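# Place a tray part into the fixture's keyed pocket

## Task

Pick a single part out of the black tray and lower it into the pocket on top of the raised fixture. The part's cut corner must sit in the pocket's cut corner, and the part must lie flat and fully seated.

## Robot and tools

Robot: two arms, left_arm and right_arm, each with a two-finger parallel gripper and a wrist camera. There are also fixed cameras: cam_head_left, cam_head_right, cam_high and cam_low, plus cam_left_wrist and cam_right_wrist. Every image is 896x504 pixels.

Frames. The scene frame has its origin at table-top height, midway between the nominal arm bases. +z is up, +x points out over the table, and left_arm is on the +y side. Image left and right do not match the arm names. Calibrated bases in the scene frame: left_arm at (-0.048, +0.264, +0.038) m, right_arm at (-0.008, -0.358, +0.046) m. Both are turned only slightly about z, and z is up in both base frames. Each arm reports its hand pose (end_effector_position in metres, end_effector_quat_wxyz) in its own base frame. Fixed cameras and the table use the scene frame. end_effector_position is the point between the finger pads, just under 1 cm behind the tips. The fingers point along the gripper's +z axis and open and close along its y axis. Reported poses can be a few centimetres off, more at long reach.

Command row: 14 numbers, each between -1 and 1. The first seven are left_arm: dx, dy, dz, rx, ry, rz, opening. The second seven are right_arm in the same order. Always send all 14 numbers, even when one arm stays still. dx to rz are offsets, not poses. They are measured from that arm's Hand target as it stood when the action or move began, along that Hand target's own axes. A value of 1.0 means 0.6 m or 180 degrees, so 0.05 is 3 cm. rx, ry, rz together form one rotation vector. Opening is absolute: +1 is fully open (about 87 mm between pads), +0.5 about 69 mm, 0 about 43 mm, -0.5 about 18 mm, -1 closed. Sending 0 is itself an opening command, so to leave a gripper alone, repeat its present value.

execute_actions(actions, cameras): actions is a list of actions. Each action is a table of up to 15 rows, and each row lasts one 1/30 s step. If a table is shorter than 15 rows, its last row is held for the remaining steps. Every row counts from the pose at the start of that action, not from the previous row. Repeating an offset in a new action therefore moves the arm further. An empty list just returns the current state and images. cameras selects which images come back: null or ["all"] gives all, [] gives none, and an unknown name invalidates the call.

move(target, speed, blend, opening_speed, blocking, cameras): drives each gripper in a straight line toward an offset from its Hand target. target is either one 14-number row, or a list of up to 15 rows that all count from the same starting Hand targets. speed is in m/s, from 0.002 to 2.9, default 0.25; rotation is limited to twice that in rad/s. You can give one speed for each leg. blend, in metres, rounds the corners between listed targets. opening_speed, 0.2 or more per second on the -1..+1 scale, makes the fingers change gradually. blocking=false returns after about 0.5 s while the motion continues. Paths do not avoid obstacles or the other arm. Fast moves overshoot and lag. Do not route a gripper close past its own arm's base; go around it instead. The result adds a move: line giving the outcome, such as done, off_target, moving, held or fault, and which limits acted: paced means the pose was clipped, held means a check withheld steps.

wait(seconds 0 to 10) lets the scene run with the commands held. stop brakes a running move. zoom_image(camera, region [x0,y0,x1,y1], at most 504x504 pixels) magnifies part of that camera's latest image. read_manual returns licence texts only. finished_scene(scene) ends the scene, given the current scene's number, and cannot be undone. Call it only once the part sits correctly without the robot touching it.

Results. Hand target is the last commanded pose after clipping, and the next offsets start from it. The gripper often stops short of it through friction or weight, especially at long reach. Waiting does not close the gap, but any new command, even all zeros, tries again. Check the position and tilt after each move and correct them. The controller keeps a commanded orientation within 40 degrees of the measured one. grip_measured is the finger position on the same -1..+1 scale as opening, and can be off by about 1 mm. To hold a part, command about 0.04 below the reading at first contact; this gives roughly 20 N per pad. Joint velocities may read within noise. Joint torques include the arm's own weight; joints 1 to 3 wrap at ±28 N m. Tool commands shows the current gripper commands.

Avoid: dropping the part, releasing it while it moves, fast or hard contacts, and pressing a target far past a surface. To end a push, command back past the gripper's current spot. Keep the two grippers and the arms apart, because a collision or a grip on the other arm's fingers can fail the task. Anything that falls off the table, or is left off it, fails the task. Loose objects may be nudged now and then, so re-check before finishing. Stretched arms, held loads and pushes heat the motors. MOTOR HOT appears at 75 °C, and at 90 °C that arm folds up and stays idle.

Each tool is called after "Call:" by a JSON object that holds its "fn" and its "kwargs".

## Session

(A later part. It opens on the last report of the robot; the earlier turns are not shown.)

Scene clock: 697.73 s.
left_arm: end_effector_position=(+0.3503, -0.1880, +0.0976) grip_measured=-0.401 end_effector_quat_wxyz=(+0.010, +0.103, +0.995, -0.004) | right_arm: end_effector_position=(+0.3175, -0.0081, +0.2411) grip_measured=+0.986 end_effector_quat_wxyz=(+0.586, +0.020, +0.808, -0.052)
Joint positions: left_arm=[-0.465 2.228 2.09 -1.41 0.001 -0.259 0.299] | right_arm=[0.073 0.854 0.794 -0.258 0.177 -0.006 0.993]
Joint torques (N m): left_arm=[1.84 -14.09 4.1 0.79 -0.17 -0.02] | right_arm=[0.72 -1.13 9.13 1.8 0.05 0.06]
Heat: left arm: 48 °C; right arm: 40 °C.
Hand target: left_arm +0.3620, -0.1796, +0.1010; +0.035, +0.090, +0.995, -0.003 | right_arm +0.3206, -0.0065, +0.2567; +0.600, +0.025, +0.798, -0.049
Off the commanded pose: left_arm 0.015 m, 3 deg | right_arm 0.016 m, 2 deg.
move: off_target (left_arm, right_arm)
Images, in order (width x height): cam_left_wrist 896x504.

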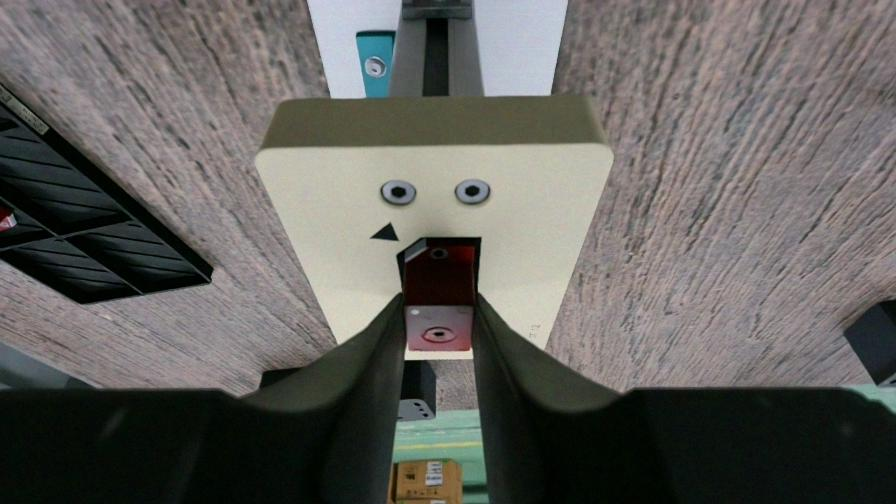

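Call:
{"fn": "move", "kwargs": {"target": [[0.0073,-0.0235,0.006,0,0,0,-0.5,0,0,0,0,0,0,1],[0,0.002,0.008,0,0,0,-0.5,0,0,0,0,0,0,1]], "speed": 0.03, "cameras": ["cam_left_wrist","cam_low"]}}

Call:
{"fn": "zoom_image", "kwargs": {"camera": "cam_left_wrist", "region": [380, 200, 490, 320]}}

Call:
{"fn": "zoom_image", "kwargs": {"camera": "cam_low", "region": [340, 170, 410, 220]}}

Scene clock: 716.90 s.
left_arm: end_effector_position=(+0.3505, -0.1876, +0.0976) grip_measured=-0.401 end_effector_quat_wxyz=(+0.013, +0.100, +0.995, -0.008) | right_arm: end_effector_position=(+0.3175, -0.0081, +0.2411) grip_measured=+0.986 end_effector_quat_wxyz=(+0.586, +0.020, +0.808, -0.052)
Joint positions: left_arm=[-0.462 2.217 2.071 -1.395 0.005 -0.262 0.299] | right_arm=[0.073 0.854 0.794 -0.258 0.177 -0.006 0.993]
Joint torques (N m): left_arm=[1.83 -13.05 3.78 0.86 -0.2 0.04] | right_arm=[0.7 -1.14 9.13 1.8 0.05 0.06]
Heat: left arm: 50 °C; right arm: 40 °C.
Hand target: left_arm +0.3625, -0.1785, +0.0962; +0.035, +0.090, +0.995, -0.003 | right_arm +0.3206, -0.0065, +0.2567; +0.600, +0.025, +0.798, -0.049
Off the commanded pose: left_arm 0.015 m, 3 deg | right_arm 0.016 m, 2 deg.
move: off_target (left_arm, right_arm)
Images, in order (width x height): cam_low 896x504, cam_left_wrist 896x504.

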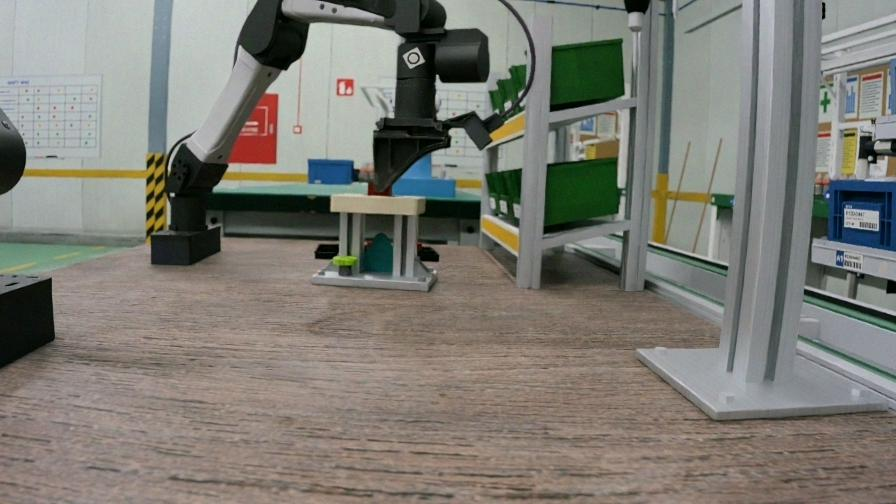

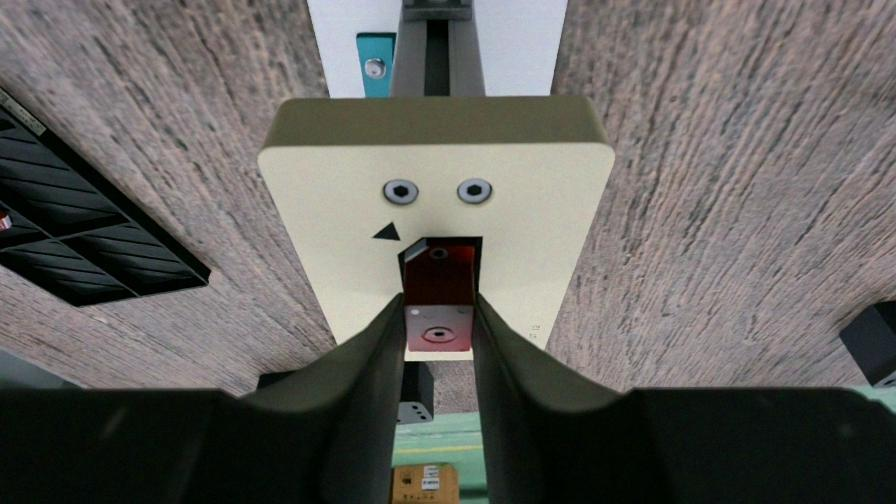

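Scaled by 4.200 from the camera's 896x504 image, which has a finer 1280x720 frame.

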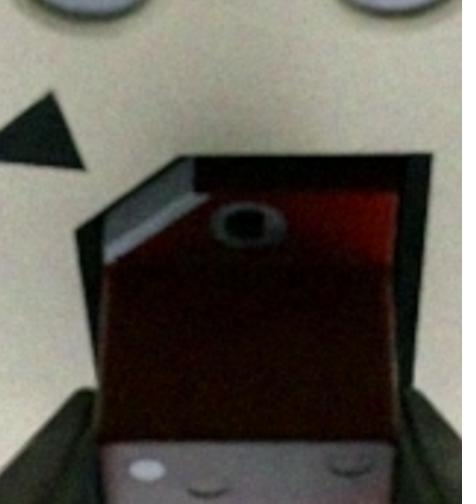

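Scaled by 7.200 from the camera's 896x504 image, which has a finer 1280x720 frame.

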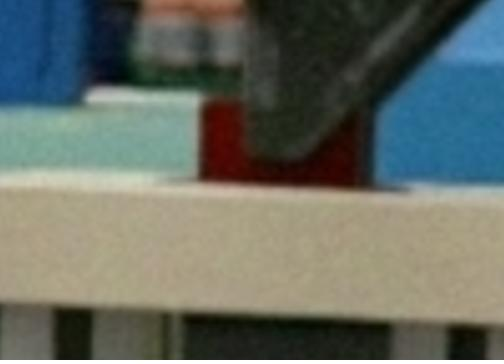

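Call:
{"fn": "move", "kwargs": {"target": [0,0,0,0,0,0,-0.35,0,0,0,0,0,0,1], "speed": 0.05, "opening_speed": 0.2, "cameras": ["cam_left_wrist","cam_low","cam_high"]}}

Call:
{"fn": "zoom_image", "kwargs": {"camera": "cam_left_wrist", "region": [380, 200, 490, 360]}}

Call:
{"fn": "zoom_image", "kwargs": {"camera": "cam_low", "region": [340, 170, 410, 220]}}

Call:
{"fn": "zoom_image", "kwargs": {"camera": "cam_high", "region": [370, 230, 450, 320]}}

Scene clock: 740.00 s.
left_arm: end_effector_position=(+0.3516, -0.1868, +0.0931) grip_measured=-0.350 end_effector_quat_wxyz=(+0.014, +0.100, +0.995, -0.008) | right_arm: end_effector_position=(+0.3175, -0.0081, +0.2411) grip_measured=+0.986 end_effector_quat_wxyz=(+0.586, +0.020, +0.808, -0.052)
Joint positions: left_arm=[-0.459 2.217 2.053 -1.376 0.005 -0.26 0.325] | right_arm=[0.073 0.854 0.794 -0.258 0.177 -0.006 0.993]
Joint torques (N m): left_arm=[1.57 -13.14 5.38 0.68 -0.2 0.02] | right_arm=[0.72 -1.13 9.11 1.8 0.05 0.06]
Heat: left arm: 49 °C; right arm: 41 °C.
Hand target: left_arm +0.3625, -0.1785, +0.0962; +0.035, +0.090, +0.995, -0.003 | right_arm +0.3206, -0.0065, +0.2567; +0.600, +0.025, +0.798, -0.049
Off the commanded pose: left_arm 0.014 m, 3 deg | right_arm 0.016 m, 2 deg.
move: off_target (left_arm, right_arm)
Images, in order (width x height): cam_high 896x504, cam_low 896x504, cam_left_wrist 896x504.

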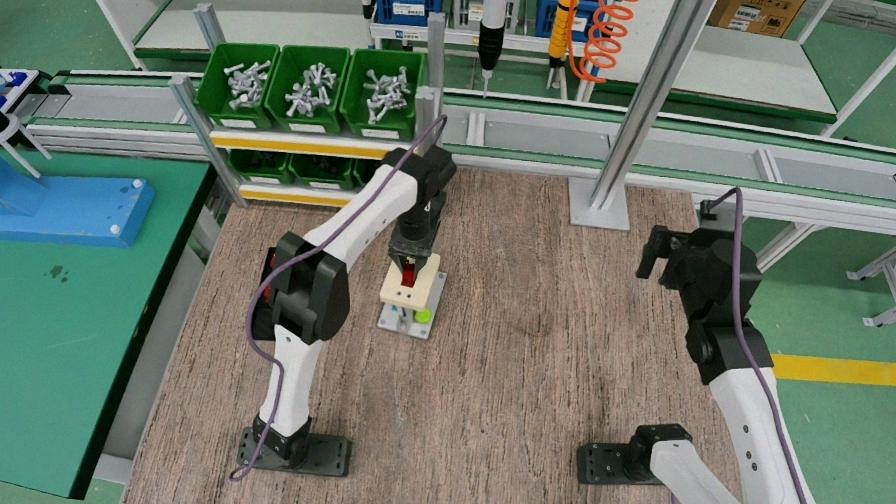

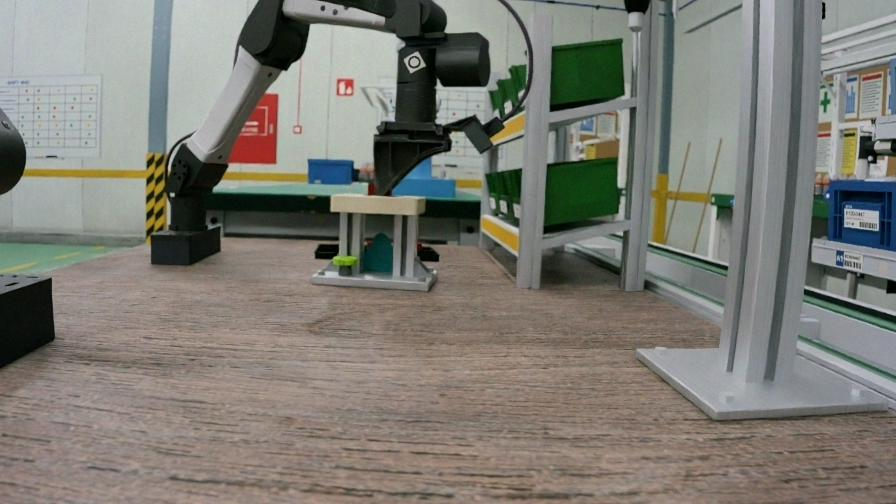

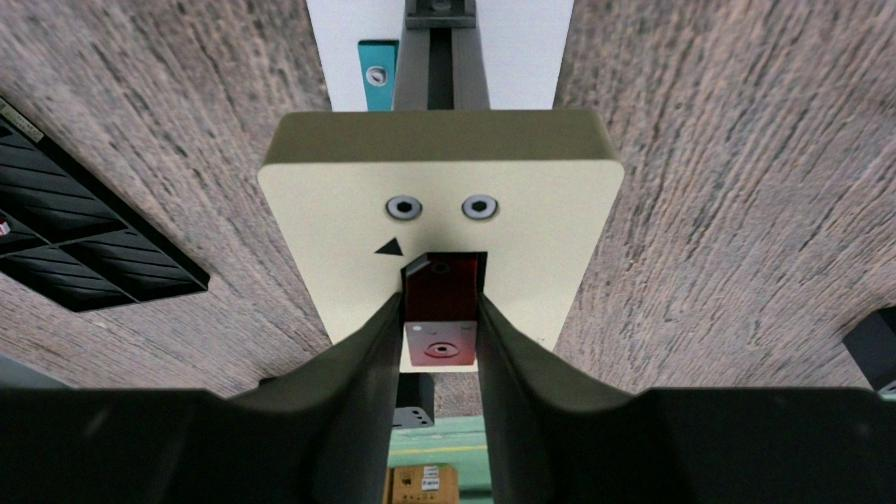

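Scaled by 3.150 from the camera's 896x504 image, which has a finer 1280x720 frame.

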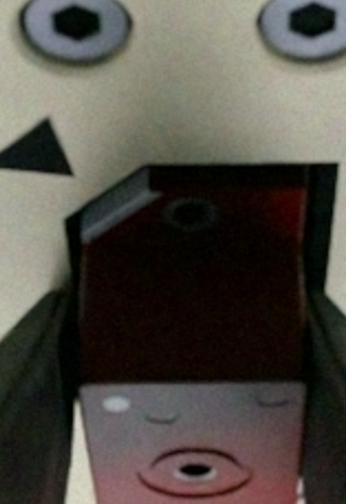

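Scaled by 7.200 from the camera's 896x504 image, which has a finer 1280x720 frame.

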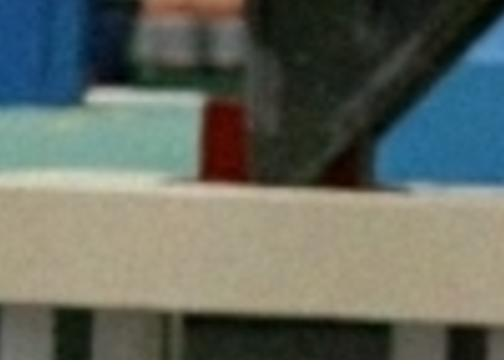

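Scaled by 5.600 from the camera's 896x504 image, which has a finer 1280x720 frame.

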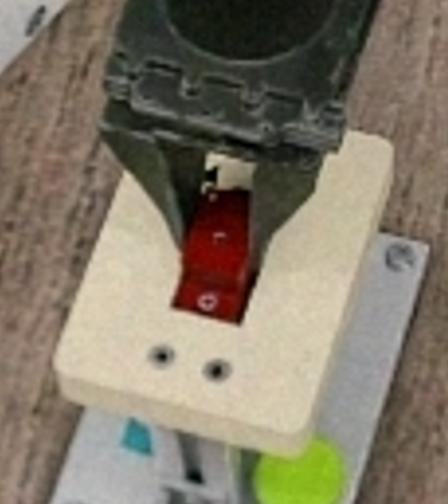

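Call:
{"fn": "move", "kwargs": {"target": [[0.0083,-0.026,-0.003,0,0,0,-0.35,0,0,0,0,0,0,1],[-0.0005,0.002,-0.003,0,0,0,-0.35,0,0,0,0,0,0,1]], "speed": 0.04, "cameras": ["cam_left_wrist","cam_low","cam_high"]}}

Call:
{"fn": "zoom_image", "kwargs": {"camera": "cam_left_wrist", "region": [380, 200, 490, 360]}}

Call:
{"fn": "zoom_image", "kwargs": {"camera": "cam_low", "region": [340, 170, 410, 220]}}

Call:
{"fn": "zoom_image", "kwargs": {"camera": "cam_high", "region": [370, 230, 450, 320]}}

Scene clock: 765.53 s.
left_arm: end_effector_position=(+0.3518, -0.1867, +0.0930) grip_measured=-0.350 end_effector_quat_wxyz=(+0.015, +0.100, +0.995, -0.006) | right_arm: end_effector_position=(+0.3175, -0.0081, +0.2411) grip_measured=+0.986 end_effector_quat_wxyz=(+0.586, +0.020, +0.808, -0.052)
Joint positions: left_arm=[-0.461 2.217 2.053 -1.376 0 -0.261 0.325] | right_arm=[0.073 0.854 0.794 -0.258 0.177 -0.006 0.993]
Joint torques (N m): left_arm=[1.96 -13.2 6.01 0.62 -0.14 0.06] | right_arm=[0.7 -1.14 9.11 1.8 0.05 0.06]
Heat: left arm: 49 °C; right arm: 41 °C.
Hand target: left_arm +0.3629, -0.1774, +0.0981; +0.035, +0.090, +0.995, -0.003 | right_arm +0.3206, -0.0065, +0.2567; +0.600, +0.025, +0.798, -0.049
Off the commanded pose: left_arm 0.015 m, 3 deg | right_arm 0.016 m, 2 deg.
move: off_target (left_arm, right_arm)
Images, in order (width x height): cam_high 896x504, cam_low 896x504, cam_left_wrist 896x504.

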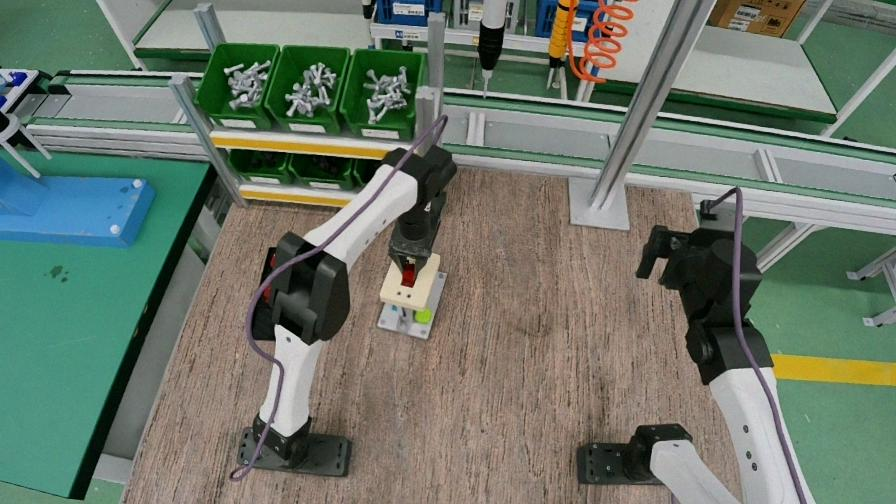

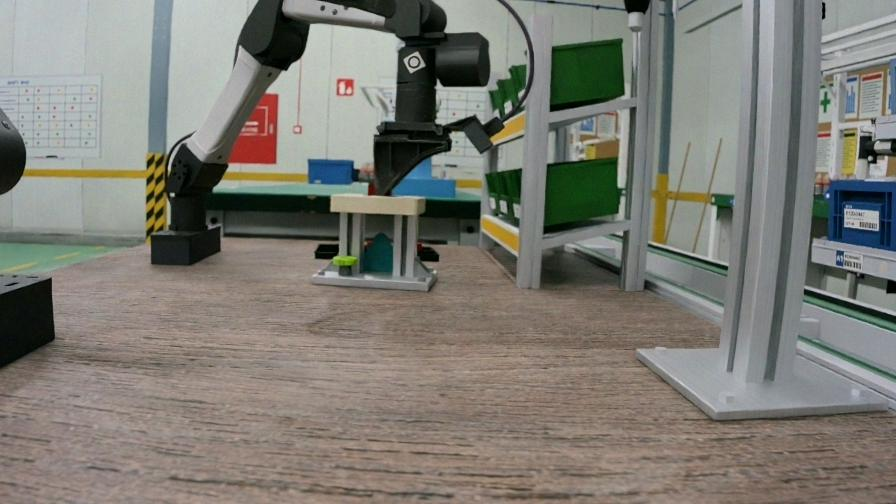

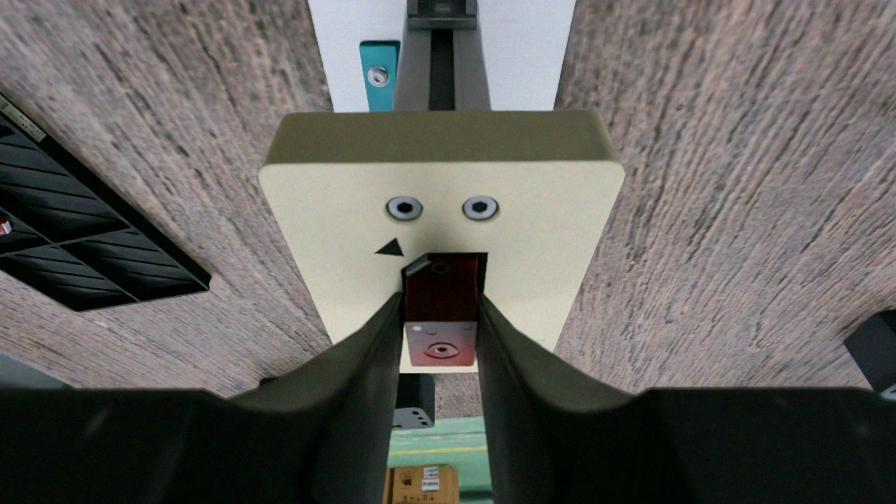

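Scaled by 3.150 from the camera's 896x504 image, which has a finer 1280x720 frame.

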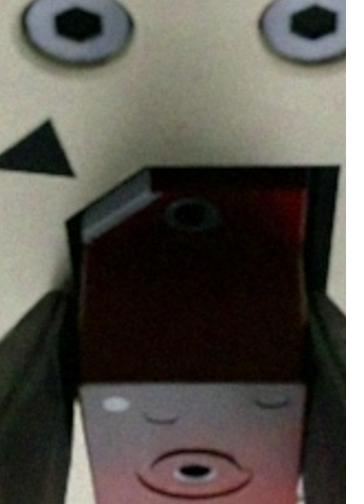

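Scaled by 7.200 from the camera's 896x504 image, which has a finer 1280x720 frame.

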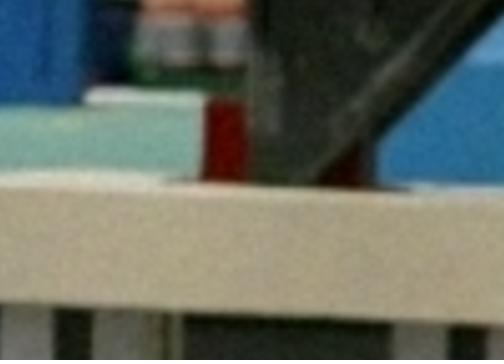

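Scaled by 5.600 from the camera's 896x504 image, which has a finer 1280x720 frame.

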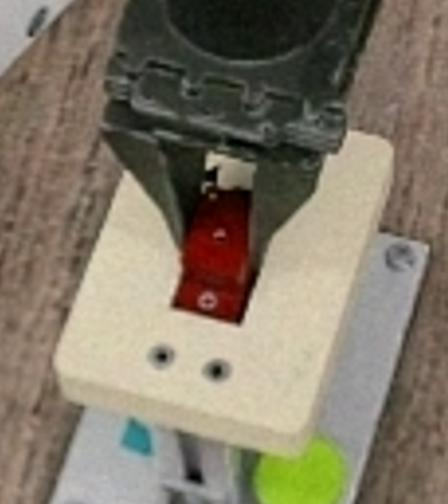

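Call:
{"fn": "move", "kwargs": {"target": [[0,-0.008,-0.003,0,0,0,-0.05,0,0,0,0,0,0,1],[0,-0.008,-0.11,0,0,0,-0.05,0,0,0,0,0,0,1]], "speed": [0.03,0.12], "opening_speed": 0.4}}

Call:
{"fn": "zoom_image", "kwargs": {"camera": "cam_left_wrist", "region": [370, 80, 530, 280]}}

Call:
{"fn": "zoom_image", "kwargs": {"camera": "cam_low", "region": [340, 170, 410, 220]}}

Call:
{"fn": "zoom_image", "kwargs": {"camera": "cam_high", "region": [370, 230, 450, 320]}}

Call:
{"fn": "zoom_image", "kwargs": {"camera": "cam_head_left", "region": [285, 180, 375, 270]}}

Scene clock: 778.73 s.
left_arm: end_effector_position=(+0.3555, -0.1859, +0.1450) grip_measured=-0.050 end_effector_quat_wxyz=(+0.040, +0.100, +0.994, -0.013) | right_arm: end_effector_position=(+0.3175, -0.0081, +0.2411) grip_measured=+0.986 end_effector_quat_wxyz=(+0.586, +0.020, +0.808, -0.052)
Joint positions: left_arm=[-0.457 2.217 2.269 -1.54 -0.004 -0.256 0.475] | right_arm=[0.073 0.854 0.794 -0.258 0.177 -0.006 0.993]
Joint torques (N m): left_arm=[0.43 -14.83 8.12 0.36 -0.08 -0.11] | right_arm=[0.7 -1.14 9.13 1.8 0.05 0.06]
Heat: left arm: 49 °C; right arm: 41 °C.
Hand target: left_arm +0.3574, -0.1812, +0.1639; +0.035, +0.090, +0.995, -0.003 | right_arm +0.3206, -0.0065, +0.2567; +0.600, +0.025, +0.798, -0.049
Off the commanded pose: left_arm 0.020 m, 2 deg | right_arm 0.016 m, 2 deg.
joint sent to its limit (left arm) — joint 4 (wrist pitch), lower limit. The joint targets are off in orientation, not in position.
move: off_target (left_arm, right_arm)

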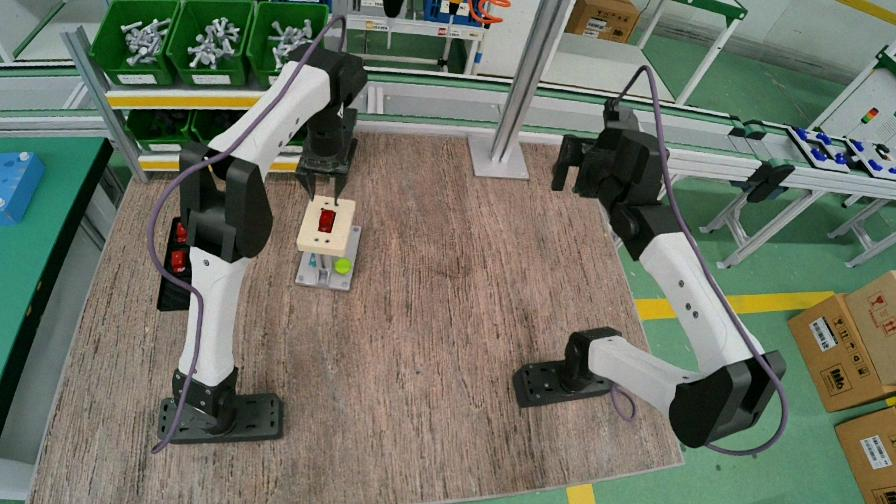

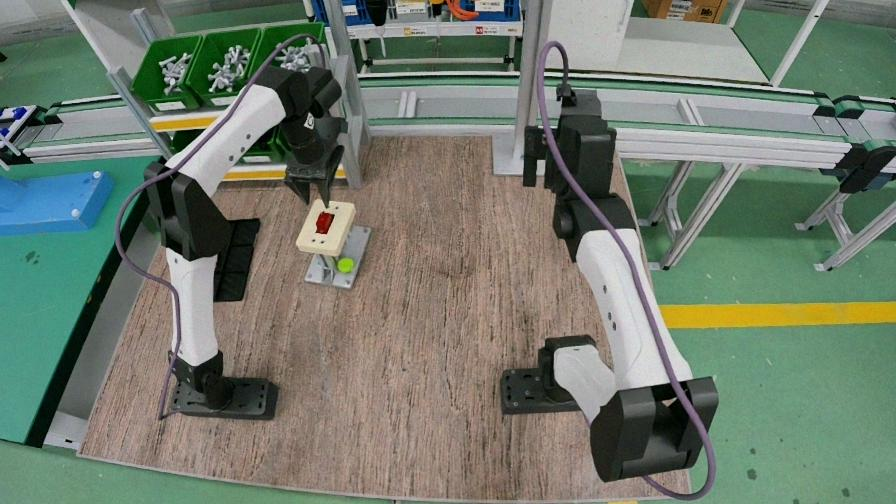

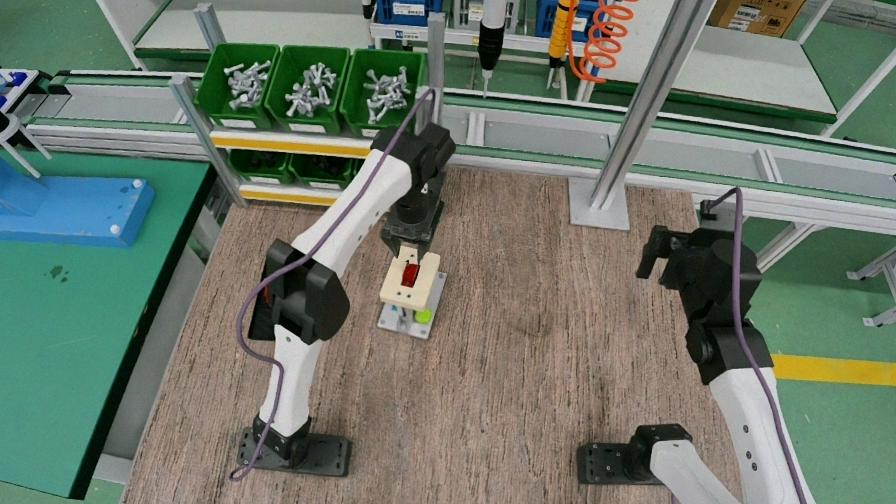

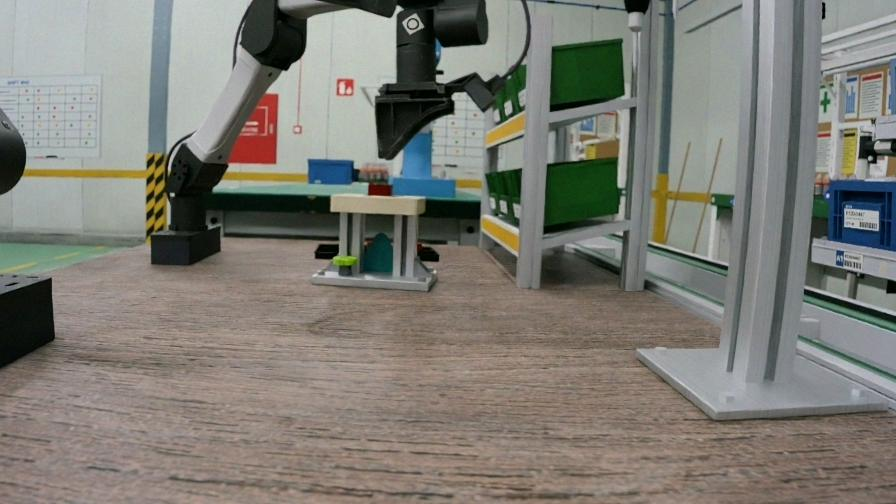

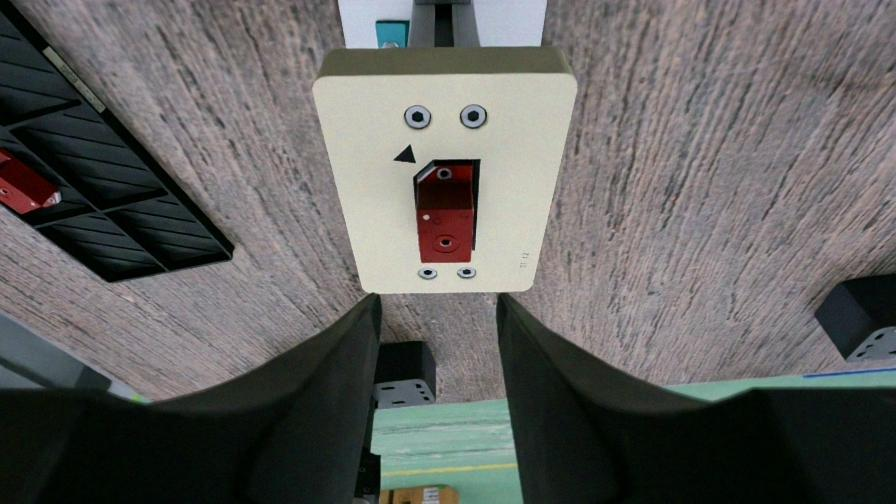

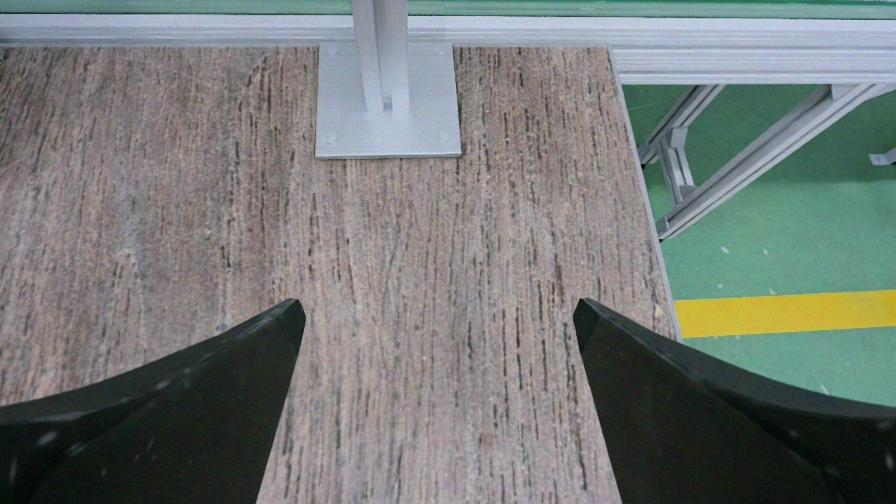

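Scaled by 2.520 from the camera's 896x504 image, which has a finer 1280x720 frame.

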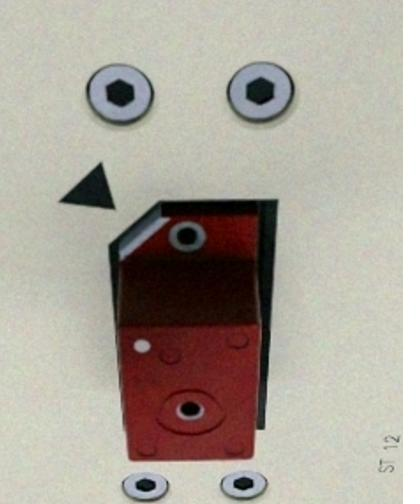

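Scaled by 7.200 from the camera's 896x504 image, which has a finer 1280x720 frame.

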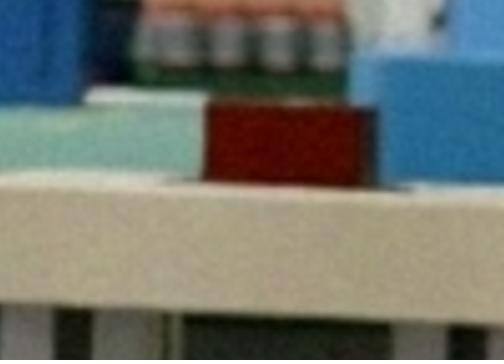

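Scaled by 5.600 from the camera's 896x504 image, which has a finer 1280x720 frame.

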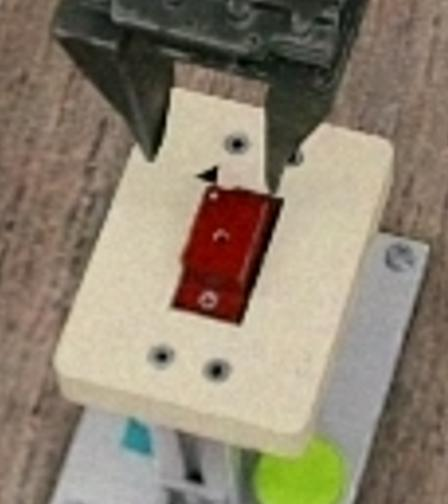

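Scaled by 5.600 from the camera's 896x504 image, which has a finer 1280x720 frame.

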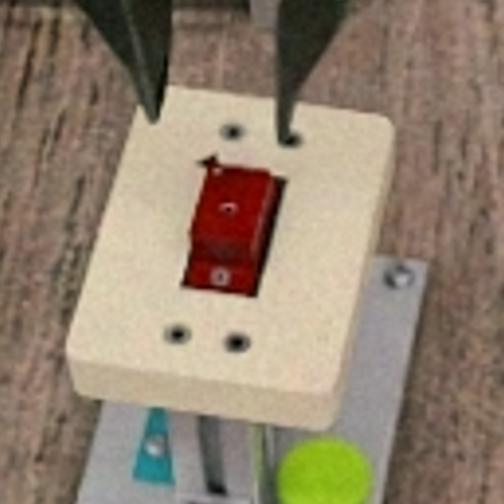

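Call:
{"fn": "zoom_image", "kwargs": {"camera": "cam_left_wrist", "region": [405, 150, 490, 270]}}

Call:
{"fn": "zoom_image", "kwargs": {"camera": "cam_low", "region": [355, 180, 405, 205]}}

Call:
{"fn": "zoom_image", "kwargs": {"camera": "cam_high", "region": [395, 255, 425, 295]}}

Scaled by 4.200 from the camera's 896x504 image, which has a finer 1280x720 frame.

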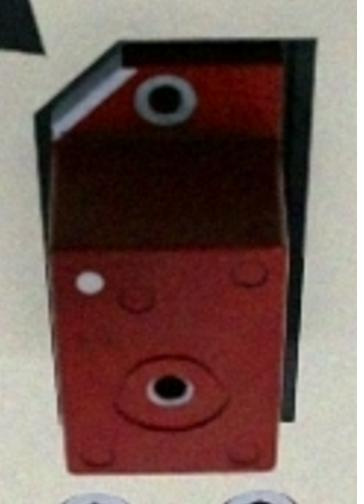

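Scaled by 10.080 from the camera's 896x504 image, which has a finer 1280x720 frame.

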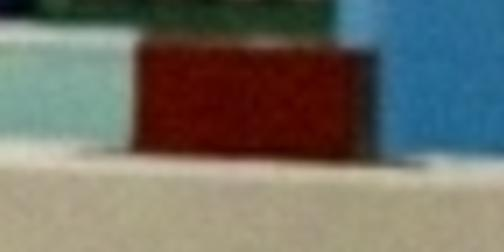

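Scaled by 12.600 from the camera's 896x504 image, which has a finer 1280x720 frame.

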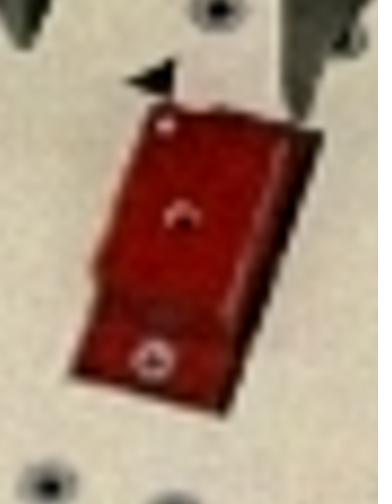

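Call:
{"fn": "finished_scene", "kwargs": {"scene": 1}}

The scene is finished: the task was done.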